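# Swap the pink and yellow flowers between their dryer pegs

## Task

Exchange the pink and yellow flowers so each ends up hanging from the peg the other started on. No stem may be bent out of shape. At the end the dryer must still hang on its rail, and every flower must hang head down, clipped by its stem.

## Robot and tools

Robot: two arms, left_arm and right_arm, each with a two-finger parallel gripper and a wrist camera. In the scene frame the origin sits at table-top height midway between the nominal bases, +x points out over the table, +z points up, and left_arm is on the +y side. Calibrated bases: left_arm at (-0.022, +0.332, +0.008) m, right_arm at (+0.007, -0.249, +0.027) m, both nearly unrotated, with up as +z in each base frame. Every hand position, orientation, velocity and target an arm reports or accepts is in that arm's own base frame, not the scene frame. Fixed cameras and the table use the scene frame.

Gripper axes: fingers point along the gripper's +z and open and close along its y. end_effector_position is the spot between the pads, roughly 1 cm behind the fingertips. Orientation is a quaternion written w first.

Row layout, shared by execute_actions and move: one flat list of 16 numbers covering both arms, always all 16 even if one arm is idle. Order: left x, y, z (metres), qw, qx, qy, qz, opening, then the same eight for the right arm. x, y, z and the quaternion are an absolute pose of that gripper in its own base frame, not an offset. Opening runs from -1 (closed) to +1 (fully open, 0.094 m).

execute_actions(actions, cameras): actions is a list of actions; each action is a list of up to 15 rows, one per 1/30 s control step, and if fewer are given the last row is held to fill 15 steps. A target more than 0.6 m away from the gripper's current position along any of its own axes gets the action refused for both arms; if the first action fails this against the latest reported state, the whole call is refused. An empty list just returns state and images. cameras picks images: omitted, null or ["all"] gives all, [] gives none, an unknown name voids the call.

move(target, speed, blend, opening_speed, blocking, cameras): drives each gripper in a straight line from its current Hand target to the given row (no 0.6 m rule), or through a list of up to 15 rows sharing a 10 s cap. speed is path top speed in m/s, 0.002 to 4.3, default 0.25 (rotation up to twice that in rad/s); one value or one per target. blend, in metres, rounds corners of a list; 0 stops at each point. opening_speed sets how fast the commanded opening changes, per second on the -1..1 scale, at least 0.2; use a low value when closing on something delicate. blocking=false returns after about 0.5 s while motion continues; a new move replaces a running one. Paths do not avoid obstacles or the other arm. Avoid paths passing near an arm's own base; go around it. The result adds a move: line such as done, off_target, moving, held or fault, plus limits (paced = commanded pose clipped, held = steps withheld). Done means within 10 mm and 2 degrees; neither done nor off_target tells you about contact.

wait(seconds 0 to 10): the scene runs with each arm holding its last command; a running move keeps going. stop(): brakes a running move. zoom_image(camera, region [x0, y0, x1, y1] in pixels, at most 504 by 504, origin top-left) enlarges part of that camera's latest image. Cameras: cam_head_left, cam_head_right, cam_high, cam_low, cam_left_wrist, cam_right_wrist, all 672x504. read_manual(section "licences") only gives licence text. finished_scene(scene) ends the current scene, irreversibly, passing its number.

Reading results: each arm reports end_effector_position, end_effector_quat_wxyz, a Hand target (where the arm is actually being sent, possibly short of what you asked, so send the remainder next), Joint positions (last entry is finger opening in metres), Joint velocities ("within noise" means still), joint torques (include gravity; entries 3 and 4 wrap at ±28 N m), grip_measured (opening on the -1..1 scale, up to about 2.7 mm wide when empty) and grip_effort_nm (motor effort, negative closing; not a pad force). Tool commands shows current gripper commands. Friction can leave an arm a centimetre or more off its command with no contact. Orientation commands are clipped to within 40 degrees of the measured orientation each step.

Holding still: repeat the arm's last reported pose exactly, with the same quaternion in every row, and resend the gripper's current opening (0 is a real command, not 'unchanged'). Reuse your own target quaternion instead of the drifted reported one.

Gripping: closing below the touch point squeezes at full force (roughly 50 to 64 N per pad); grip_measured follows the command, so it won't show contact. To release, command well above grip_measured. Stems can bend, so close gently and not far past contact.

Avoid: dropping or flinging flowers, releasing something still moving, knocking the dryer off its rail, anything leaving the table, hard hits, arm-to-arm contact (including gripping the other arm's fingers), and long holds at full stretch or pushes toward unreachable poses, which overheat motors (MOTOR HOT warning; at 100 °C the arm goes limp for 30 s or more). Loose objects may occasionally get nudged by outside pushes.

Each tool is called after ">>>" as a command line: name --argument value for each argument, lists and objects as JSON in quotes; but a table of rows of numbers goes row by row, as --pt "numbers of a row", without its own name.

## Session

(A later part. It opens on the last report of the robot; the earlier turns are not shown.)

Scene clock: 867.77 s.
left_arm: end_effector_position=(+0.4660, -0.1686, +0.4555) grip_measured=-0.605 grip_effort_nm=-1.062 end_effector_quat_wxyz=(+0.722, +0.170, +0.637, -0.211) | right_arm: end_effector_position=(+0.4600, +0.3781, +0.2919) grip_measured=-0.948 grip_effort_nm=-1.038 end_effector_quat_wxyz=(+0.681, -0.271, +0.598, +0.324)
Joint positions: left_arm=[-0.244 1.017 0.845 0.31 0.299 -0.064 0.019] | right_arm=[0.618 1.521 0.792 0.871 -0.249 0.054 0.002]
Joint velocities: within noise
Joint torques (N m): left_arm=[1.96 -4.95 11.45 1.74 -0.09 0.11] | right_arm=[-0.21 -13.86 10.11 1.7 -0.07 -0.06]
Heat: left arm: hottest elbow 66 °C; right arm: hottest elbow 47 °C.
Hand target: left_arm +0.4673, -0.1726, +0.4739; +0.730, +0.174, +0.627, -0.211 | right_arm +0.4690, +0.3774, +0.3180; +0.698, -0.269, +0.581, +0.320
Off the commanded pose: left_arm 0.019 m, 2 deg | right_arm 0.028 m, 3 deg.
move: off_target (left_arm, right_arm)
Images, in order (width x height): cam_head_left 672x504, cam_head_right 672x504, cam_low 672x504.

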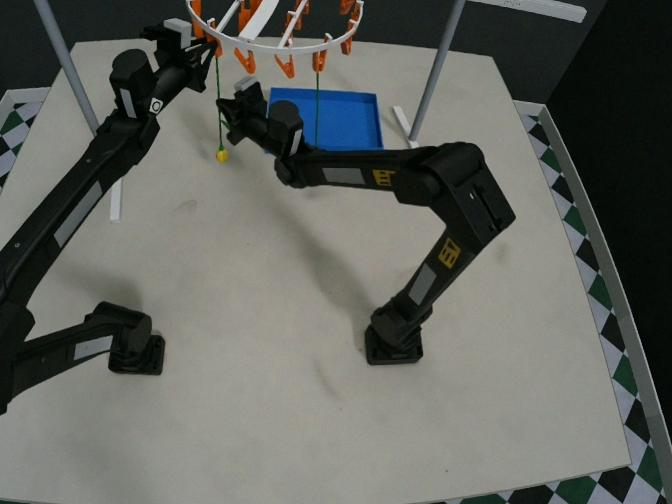

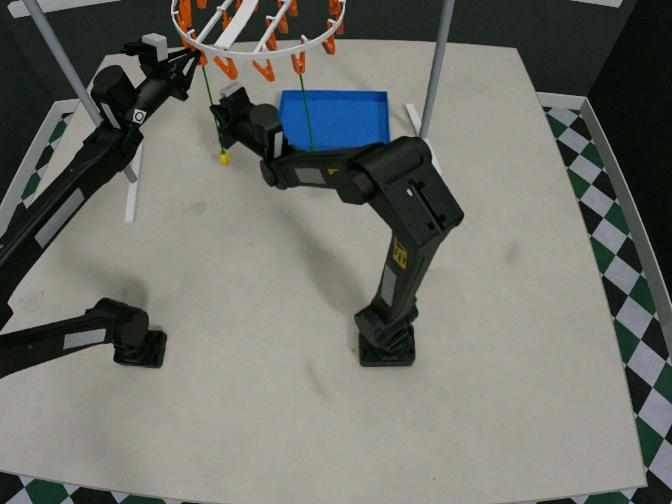

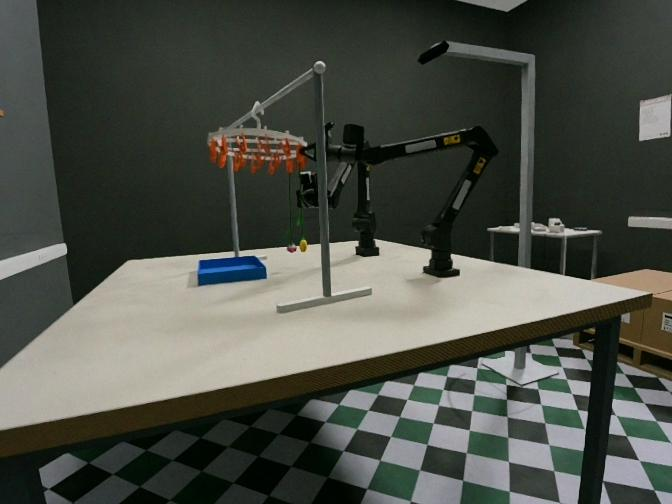

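>>> move --target '[0.468,-0.173,0.474,0.73,0.174,0.627,-0.2112,-0.1,0.470,0.378,0.318,0.6979,-0.2686,0.581,0.3201,-1]' --opening_speed 0.3

>>> zoom_image --camera "cam_low" --region '[290, 145, 320, 175]'

>>> zoom_image --camera "cam_head_left" --region '[200, 35, 240, 75]'

>>> zoom_image --camera "cam_head_right" --region '[190, 40, 230, 80]'

Scene clock: 875.83 s.
left_arm: end_effector_position=(+0.4660, -0.1686, +0.4555) grip_measured=-0.103 grip_effort_nm=0.056 end_effector_quat_wxyz=(+0.722, +0.170, +0.637, -0.211) | right_arm: end_effector_position=(+0.4600, +0.3778, +0.2925) grip_measured=-0.948 grip_effort_nm=-1.043 end_effector_quat_wxyz=(+0.681, -0.271, +0.598, +0.324)
Joint positions: left_arm=[-0.244 1.017 0.845 0.31 0.299 -0.064 0.042] | right_arm=[0.617 1.519 0.792 0.87 -0.249 0.054 0.002]
Joint velocities: within noise
Joint torques (N m): left_arm=[1.96 -5.01 11.44 1.73 -0.07 0.11] | right_arm=[-0.38 -13.74 10.15 1.69 -0.07 -0.08]
Heat: left arm: hottest elbow 66 °C; right arm: hottest elbow 47 °C.
Hand target: left_arm +0.4673, -0.1727, +0.4739; +0.730, +0.174, +0.627, -0.211 | right_arm +0.4691, +0.3772, +0.3180; +0.698, -0.269, +0.581, +0.320
Off the commanded pose: left_arm 0.019 m, 2 deg | right_arm 0.027 m, 3 deg.
move: off_target (left_arm, right_arm)
camera_calibration:
cam_left_wrist: T_world_to_cam=[[-0.51525, -0.856983, 0.00991019, 0.0910829], [-0.260496, 0.145583, -0.954436, 0.619314], [0.816492, -0.494354, -0.298252, -0.237499], [0, 0, 0, 1]] pos_world=[0.402175, -0.129514, 0.519358]
cam_right_wrist: T_world_to_cam=[[0.768073, -0.640298, -0.0091137, -0.109812], [-0.189598, -0.213794, -0.958303, 0.489409], [0.611651, 0.737774, -0.285608, -0.389626], [0, 0, 0, 1]] pos_world=[0.41545, 0.321776, 0.356721]

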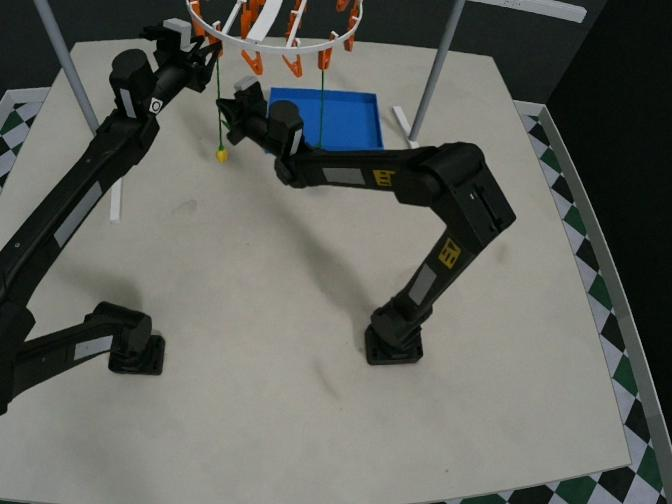

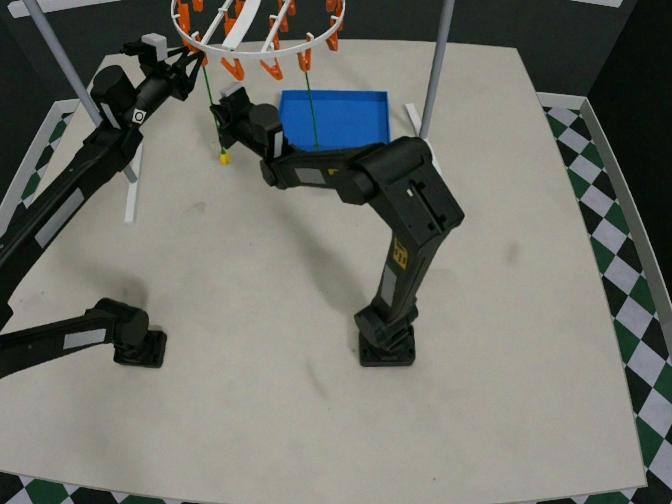

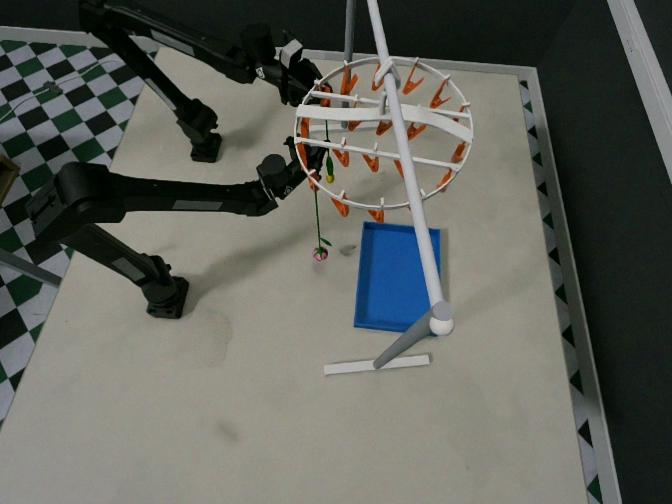

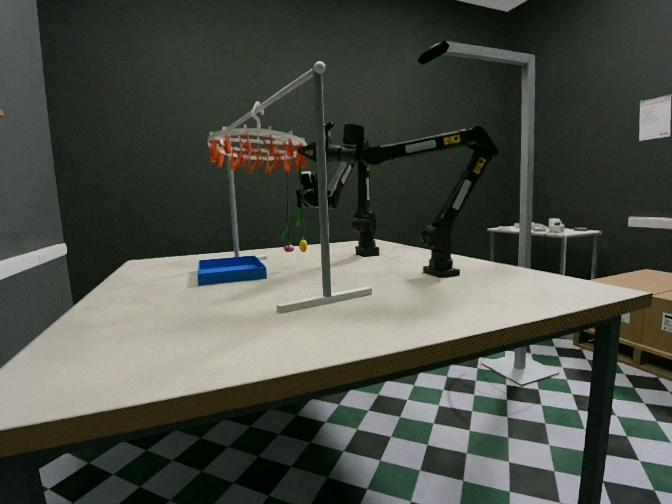

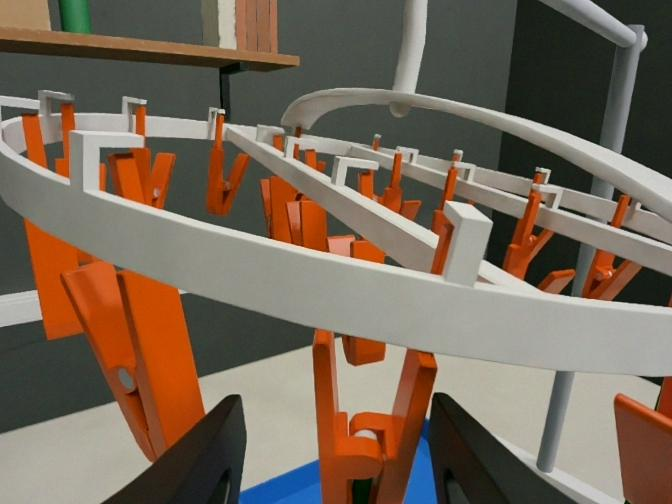

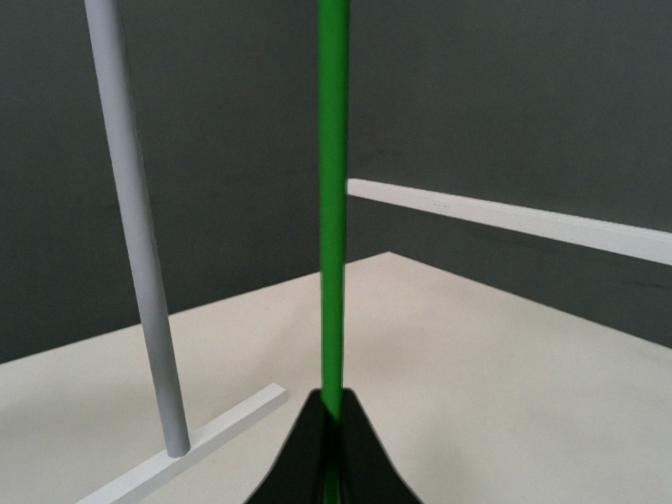

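Scaled by 16.800 from the camera's 672x504 image, which has a finer 960x720 frame.

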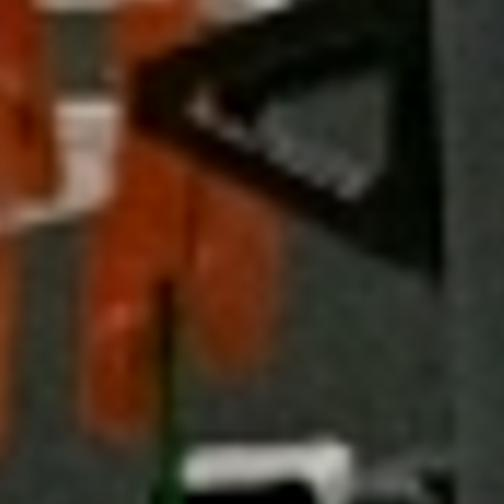

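Scaled by 12.600 from the camera's 672x504 image, which has a finer 960x720 frame.

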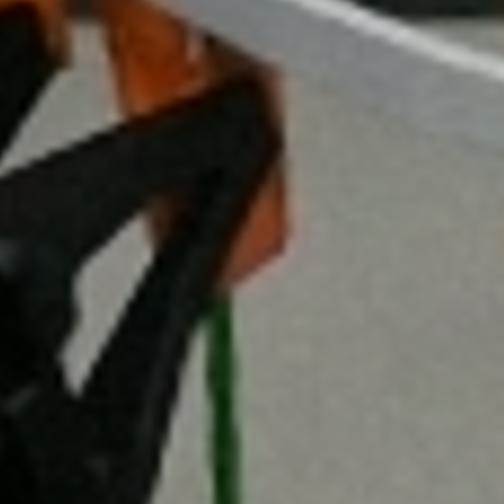

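Scaled by 12.600 from the camera's 672x504 image, which has a finer 960x720 frame.

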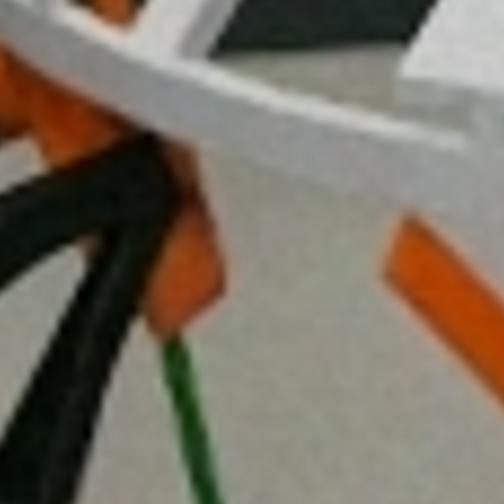

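>>> move --pt "0.428 -0.149 0.468 0.733 0.176 0.622 -0.2112 0.1 0.470 0.378 0.318 0.6979 -0.2686 0.581 0.3201 -1" --pt "0.39 -0.125 0.45 0.7363 0.177 0.618 -0.2112 0.1 0.470 0.378 0.318 0.6979 -0.2686 0.581 0.3201 -1" --speed 0.08 --blend 0.02

>>> zoom_image --camera "cam_head_right" --region '[180, 40, 240, 100]'

>>> zoom_image --camera "cam_low" --region '[285, 135, 325, 175]'

Scene clock: 880.10 s.
left_arm: end_effector_position=(+0.3917, -0.1297, +0.4476) grip_measured=+0.098 grip_effort_nm=0.051 end_effector_quat_wxyz=(+0.736, +0.182, +0.617, -0.211) | right_arm: end_effector_position=(+0.4600, +0.3778, +0.2925) grip_measured=-0.948 grip_effort_nm=-1.038 end_effector_quat_wxyz=(+0.681, -0.271, +0.598, +0.324)
Joint positions: left_arm=[-0.153 0.776 0.671 0.294 0.407 -0.067 0.052] | right_arm=[0.617 1.519 0.792 0.87 -0.249 0.054 0.002]
Joint velocities: within noise
Joint torques (N m): left_arm=[3.37 -3.25 9.02 1.58 0.12 -0.07] | right_arm=[-0.15 -13.51 10.17 1.7 -0.08 -0.08]
Heat: left arm: hottest elbow 67 °C; right arm: hottest elbow 48 °C.
Hand target: left_arm +0.3900, -0.1251, +0.4499; +0.736, +0.177, +0.618, -0.211 | right_arm +0.4691, +0.3772, +0.3179; +0.698, -0.269, +0.581, +0.320
Off the commanded pose: left_arm 0.006 m, 1 deg | right_arm 0.027 m, 3 deg.
move: off_target (right_arm)
camera_calibration:
cam_left_wrist: T_world_to_cam=[[-0.529231, -0.848221, -0.0208745, 0.106585], [-0.208255, 0.153708, -0.965921, 0.572605], [0.822523, -0.506848, -0.257994, -0.182047], [0, 0, 0, 1]] pos_world=[0.325394, -0.0898769, 0.508349]
cam_right_wrist: T_world_to_cam=[[0.768073, -0.640298, -0.0091137, -0.109812], [-0.189598, -0.213794, -0.958303, 0.489409], [0.611651, 0.737774, -0.285608, -0.389626], [0, 0, 0, 1]] pos_world=[0.41545, 0.321776, 0.356721]

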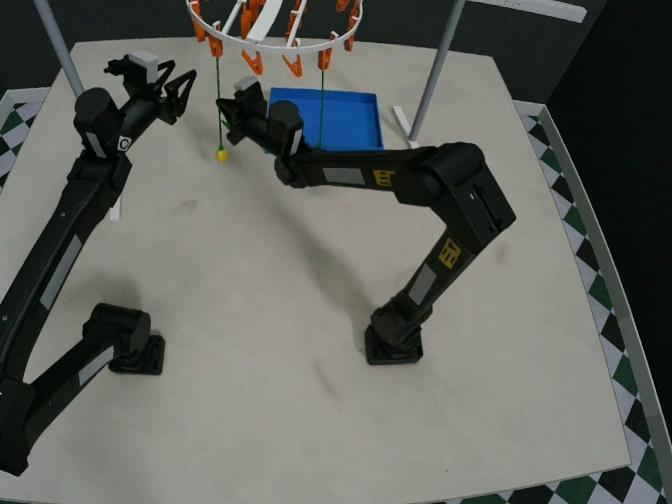

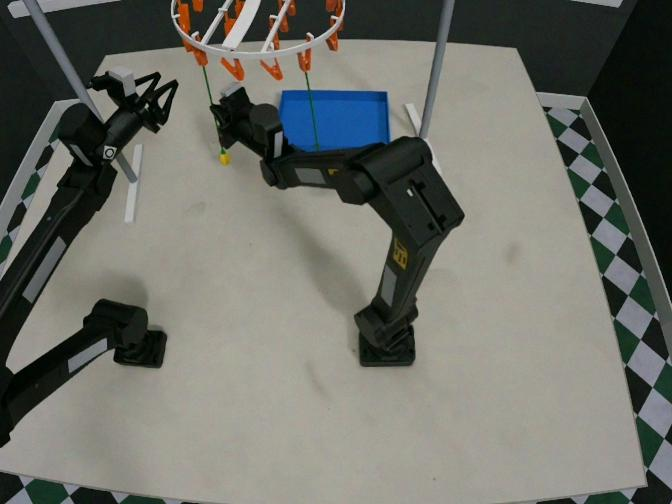

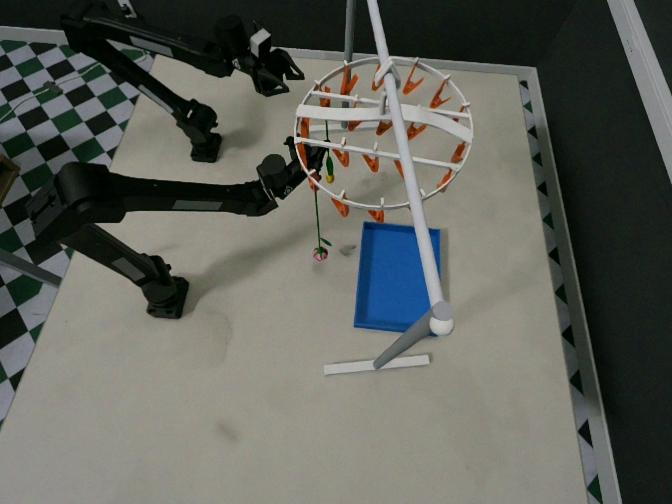

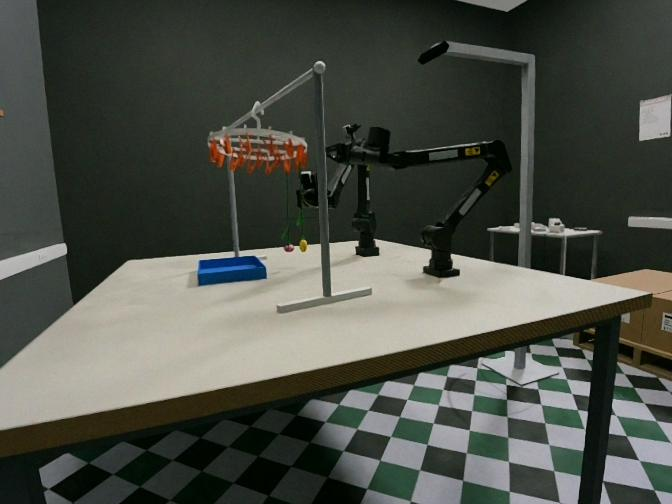

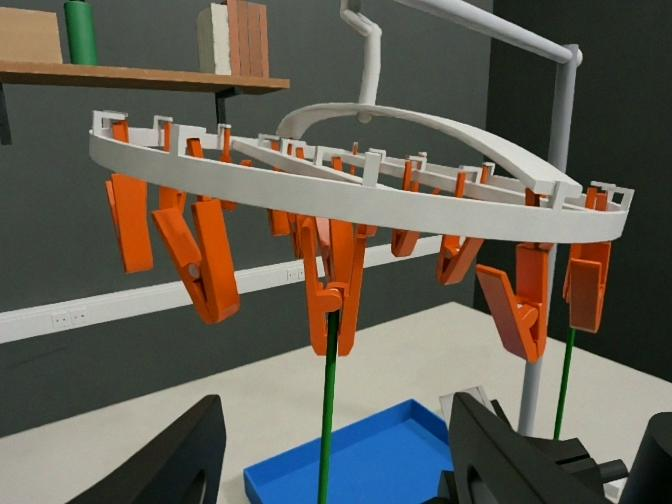

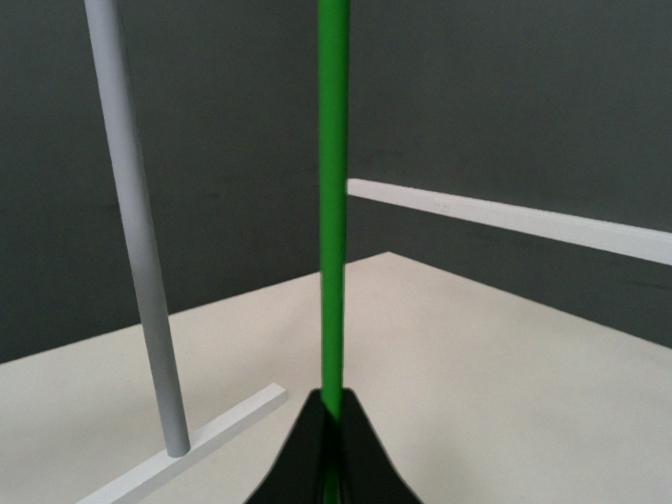

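Scaled by 8.400 from the camera's 672x504 image, which has a finer 960x720 frame.

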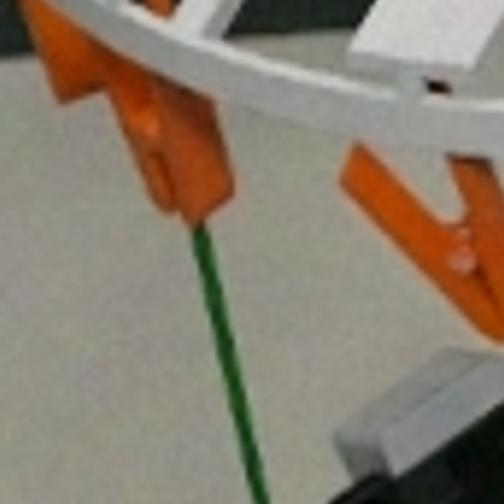

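Scaled by 12.600 from the camera's 672x504 image, which has a finer 960x720 frame.

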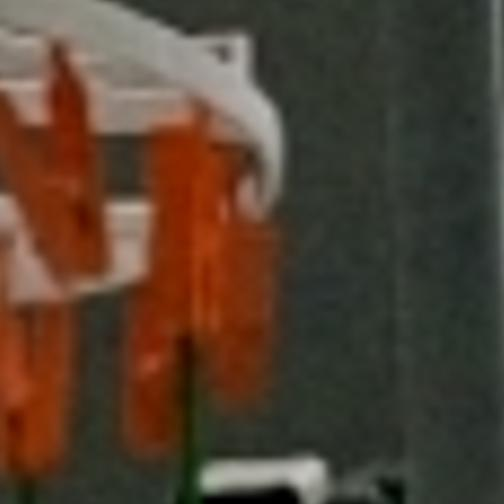

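>>> move --target '[0.39,-0.125,0.45,0.7363,0.177,0.618,-0.2112,0.1,0.467,0.378,0.308,0.69,-0.27,0.59,0.322,-0.2]' --opening_speed 0.4 --cameras '["cam_right_wrist"]'

>>> move --pt "0.35 -0.10 0.40 0.75 0.16 0.625 -0.19 0.1 0.44 0.346 0.30 0.69 -0.27 0.59 0.322 -0.1" --pt "0.33 0.0 0.40 0.76 0.08 0.64 -0.09 0 0.355 0.24 0.30 0.69 -0.27 0.59 0.322 0" --speed '[0.1,0.15]' --blend 0.02

>>> wait --seconds 3

>>> zoom_image --camera "cam_low" --region '[190, 90, 340, 265]'

Scene clock: 888.23 s.
left_arm: end_effector_position=(+0.3918, -0.1296, +0.4473) grip_measured=+0.098 grip_effort_nm=0.051 end_effector_quat_wxyz=(+0.736, +0.182, +0.617, -0.211) | right_arm: end_effector_position=(+0.4600, +0.3781, +0.2912) grip_measured=-0.202 grip_effort_nm=0.071 end_effector_quat_wxyz=(+0.679, -0.271, +0.600, +0.324)
Joint positions: left_arm=[-0.152 0.776 0.671 0.294 0.408 -0.068 0.052] | right_arm=[0.617 1.519 0.792 0.865 -0.25 0.054 0.037]
Joint velocities: within noise
Joint torques (N m): left_arm=[3.37 -3.25 9.05 1.58 0.1 -0.06] | right_arm=[0.09 -13.27 9.24 1.65 -0.08 -0.02]
Heat: left arm: hottest elbow 66 °C; right arm: hottest elbow 48 °C.
Hand target: left_arm +0.3901, -0.1250, +0.4500; +0.736, +0.177, +0.618, -0.211 | right_arm +0.4667, +0.3776, +0.3080; +0.690, -0.270, +0.590, +0.322
Off the commanded pose: left_arm 0.006 m, 1 deg | right_arm 0.018 m, 2 deg.
move: off_target (right_arm)
camera_calibration:
cam_right_wrist: T_world_to_cam=[[0.768744, -0.639473, -0.0102976, -0.109995], [-0.193411, -0.217102, -0.956796, 0.490819], [0.60961, 0.737523, -0.290577, -0.387728], [0, 0, 0, 1]] pos_world=[0.415851, 0.322178, 0.355816]
Images, in order (width x height): cam_right_wrist 672x504.

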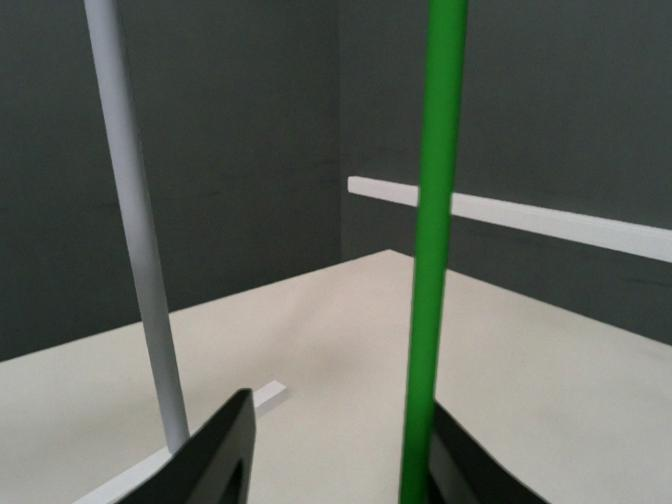

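Scene clock: 891.03 s.
left_arm: end_effector_position=(+0.3321, -0.0029, +0.3990) grip_measured=+0.002 grip_effort_nm=-0.120 end_effector_quat_wxyz=(+0.759, +0.086, +0.639, -0.090) | right_arm: end_effector_position=(+0.3553, +0.2446, +0.3041) grip_measured=-0.002 grip_effort_nm=0.071 end_effector_quat_wxyz=(+0.695, -0.277, +0.582, +0.319)
Joint positions: left_arm=[0.231 0.482 0.455 0.22 0.475 -0.073 0.047] | right_arm=[0.437 1.06 0.406 0.841 -0.431 0.066 0.047]
Joint velocities: within noise
Joint torques (N m): left_arm=[3.43 -0.26 9.03 1.57 0.1 -0.06] | right_arm=[-0.26 -4.78 6.89 1.51 -0.05 0.17]
Heat: left arm: hottest elbow 66 °C; right arm: hottest elbow 48 °C.
Hand target: left_arm +0.3300, -0.0001, +0.4001; +0.759, +0.080, +0.639, -0.090 | right_arm +0.3551, +0.2401, +0.3000; +0.690, -0.270, +0.590, +0.322
Off the commanded pose: left_arm 0.004 m, 1 deg | right_arm 0.006 m, 1 deg.
move: done
camera_calibration:
cam_left_wrist: T_world_to_cam=[[-0.238187, -0.970815, -0.0280099, 0.087365], [-0.2467, 0.0883709, -0.965054, 0.505969], [0.939365, -0.222954, -0.260549, -0.118162], [0, 0, 0, 1]] pos_world=[0.256629, 0.0137575, 0.459948]
cam_right_wrist: T_world_to_cam=[[0.768115, -0.639936, 0.021943, -0.12424], [-0.147729, -0.210456, -0.966377, 0.439013], [0.623038, 0.739047, -0.256192, -0.237318], [0, 0, 0, 1]] pos_world=[0.308144, 0.188276, 0.366179]

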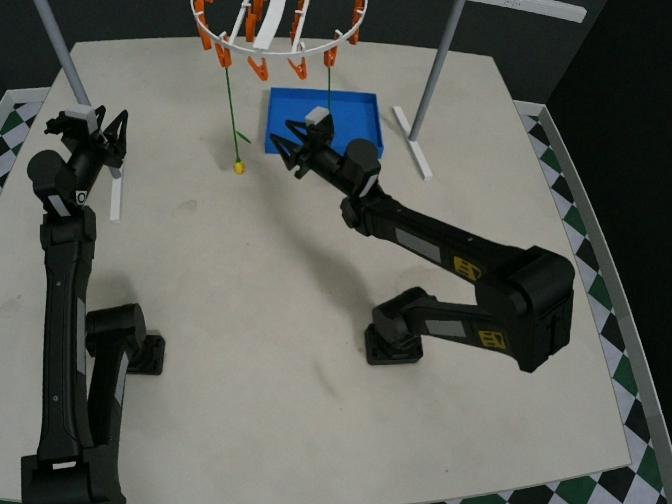

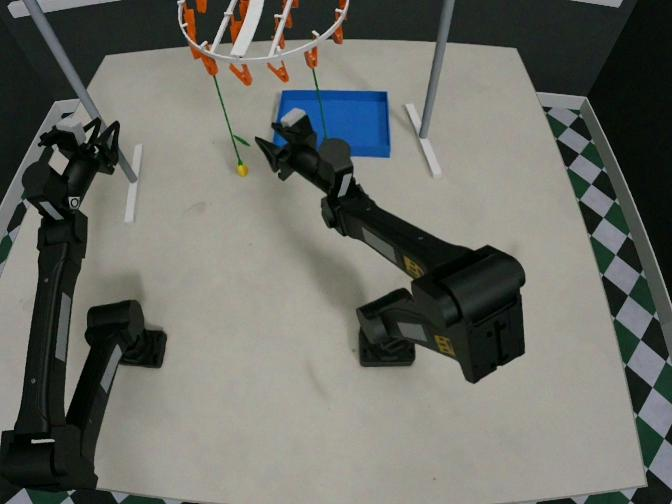

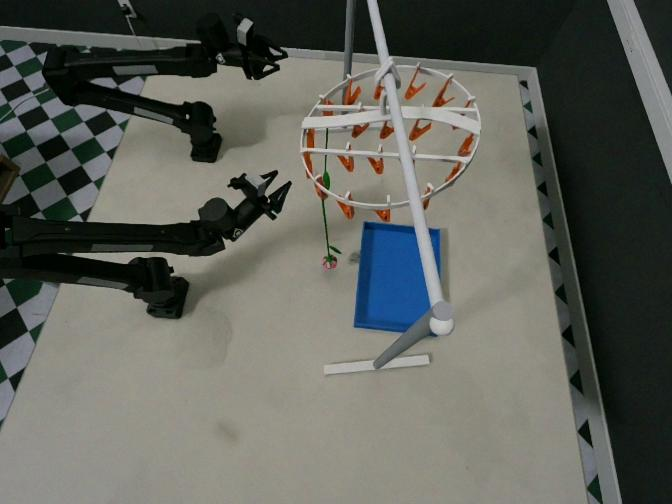

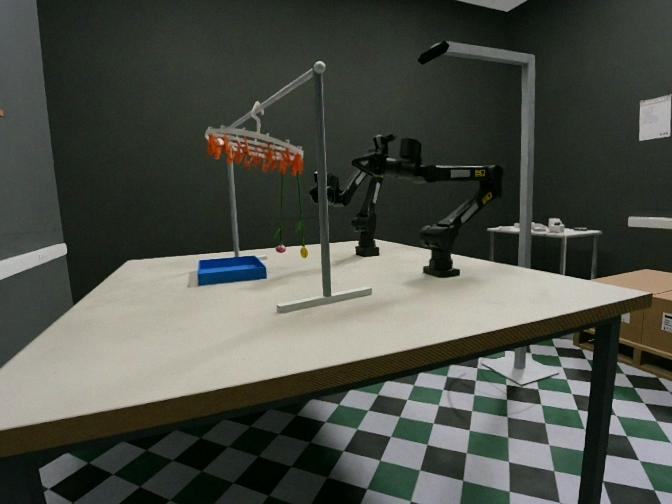

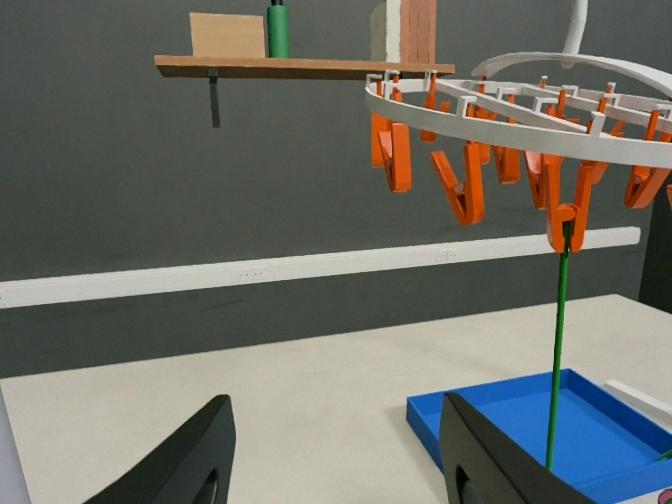

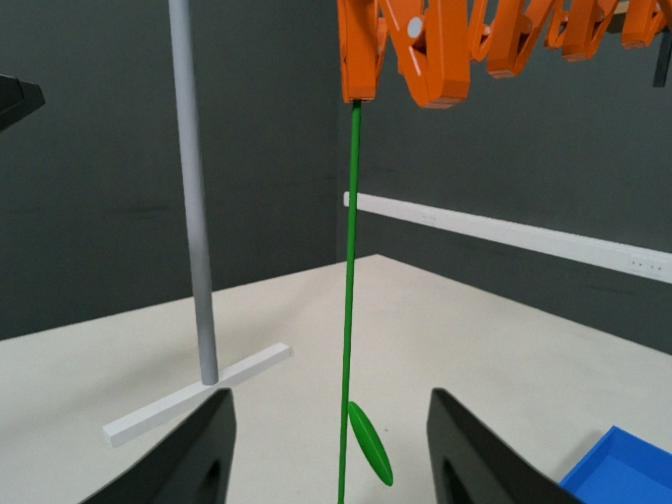

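Scene clock: 894.03 s.
left_arm: end_effector_position=(+0.3321, -0.0029, +0.3990) grip_measured=+0.002 grip_effort_nm=-0.120 end_effector_quat_wxyz=(+0.759, +0.085, +0.639, -0.090) | right_arm: end_effector_position=(+0.3553, +0.2446, +0.3040) grip_measured=-0.001 grip_effort_nm=0.066 end_effector_quat_wxyz=(+0.694, -0.277, +0.583, +0.319)
Joint positions: left_arm=[0.231 0.482 0.455 0.22 0.475 -0.073 0.047] | right_arm=[0.437 1.06 0.406 0.841 -0.431 0.066 0.047]
Joint velocities: within noise
Joint torques (N m): left_arm=[3.37 -0.21 9.03 1.57 0.09 -0.06] | right_arm=[-0.09 -4.78 6.8 1.58 -0.05 0.17]
Heat: left arm: hottest elbow 67 °C; right arm: hottest elbow 47 °C.
Hand target: left_arm +0.3300, +0.0000, +0.4001; +0.759, +0.080, +0.639, -0.090 | right_arm +0.3551, +0.2401, +0.3000; +0.690, -0.270, +0.590, +0.322
Tool commands: left_gripper/opening=+0.0 right_gripper/opening=+0.0
Off the commanded pose: left_arm 0.004 m, 1 deg | right_arm 0.006 m, 1 deg.
wait: 3.00 s; at rest by 0.17 s
camera_calibration:
cam_left_wrist: T_world_to_cam=[[-0.238295, -0.970799, -0.0276561, 0.0872298], [-0.24676, 0.0880632, -0.965067, 0.505995], [0.939322, -0.223146, -0.260539, -0.118153], [0, 0, 0, 1]] pos_world=[0.256629, 0.0137576, 0.459948]
cam_right_wrist: T_world_to_cam=[[0.768152, -0.639896, 0.0218253, -0.124216], [-0.147995, -0.210616, -0.966301, 0.439097], [0.622929, 0.739036, -0.256486, -0.237175], [0, 0, 0, 1]] pos_world=[0.308144, 0.188276, 0.366179]

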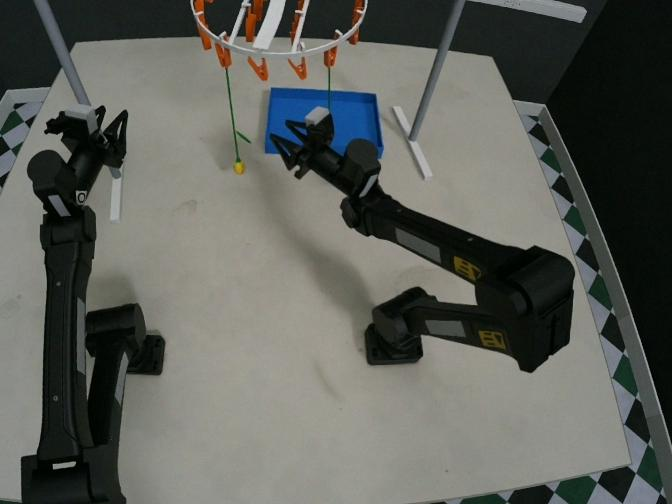

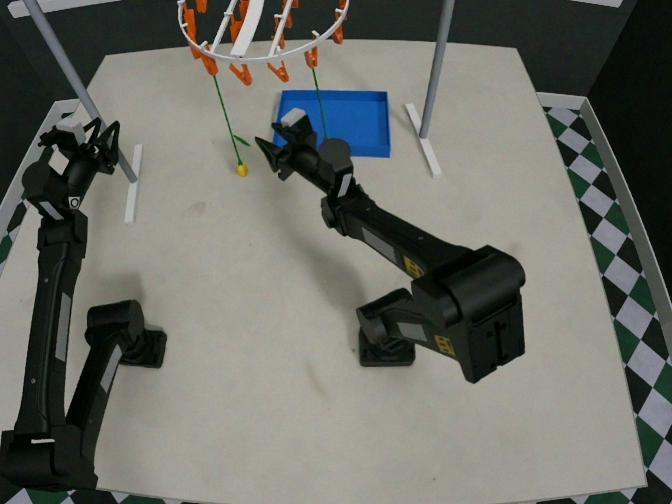

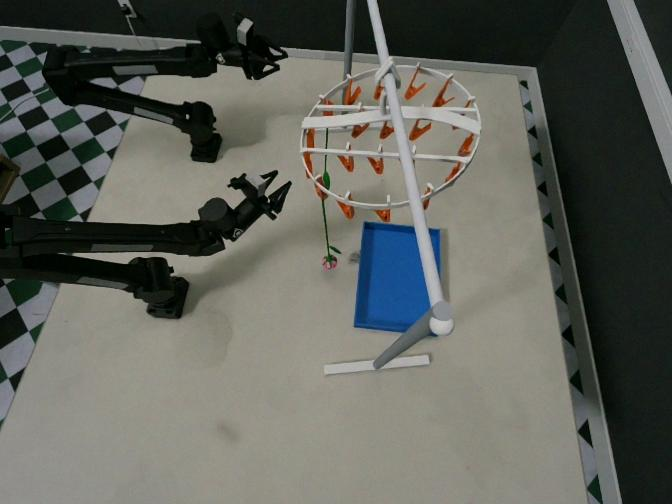

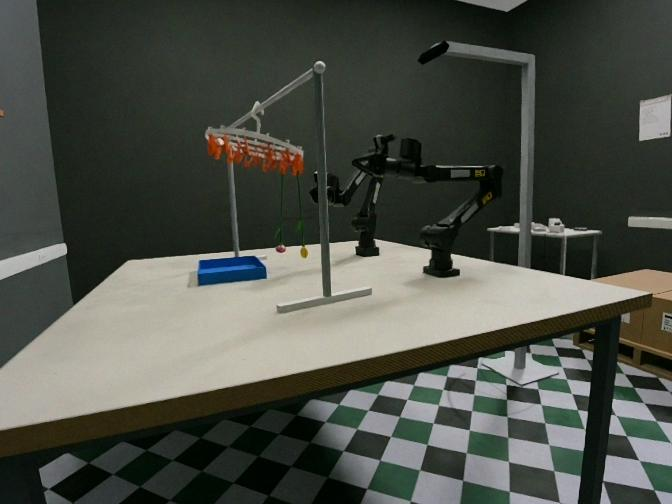

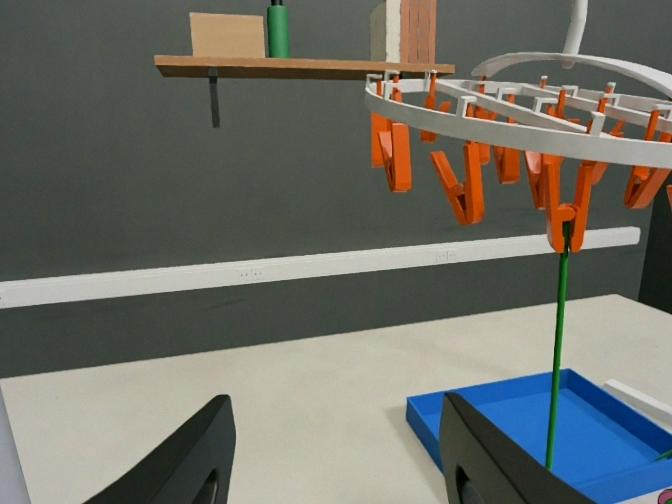

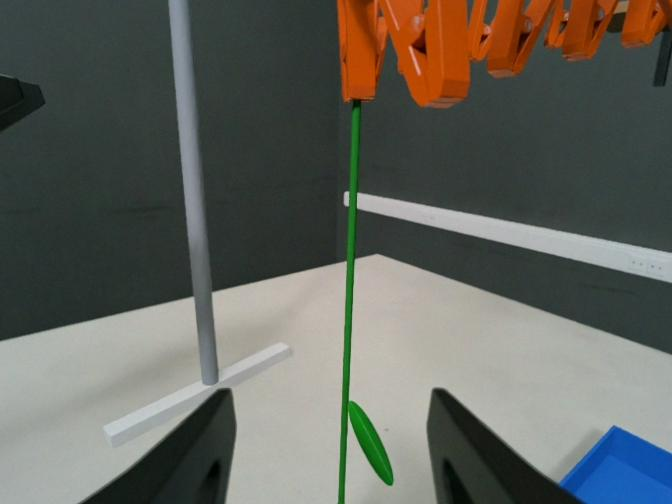

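Scaled by 2.880 from the camera's 672x504 image, which has a finer 960x720 frame.

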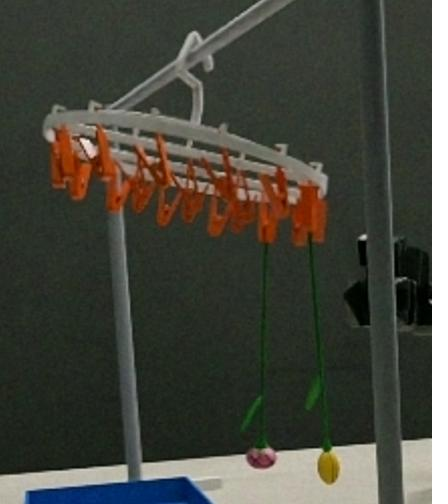

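Both hang.

>>> finished_scene --scene 2

The scene is finished: the task was done.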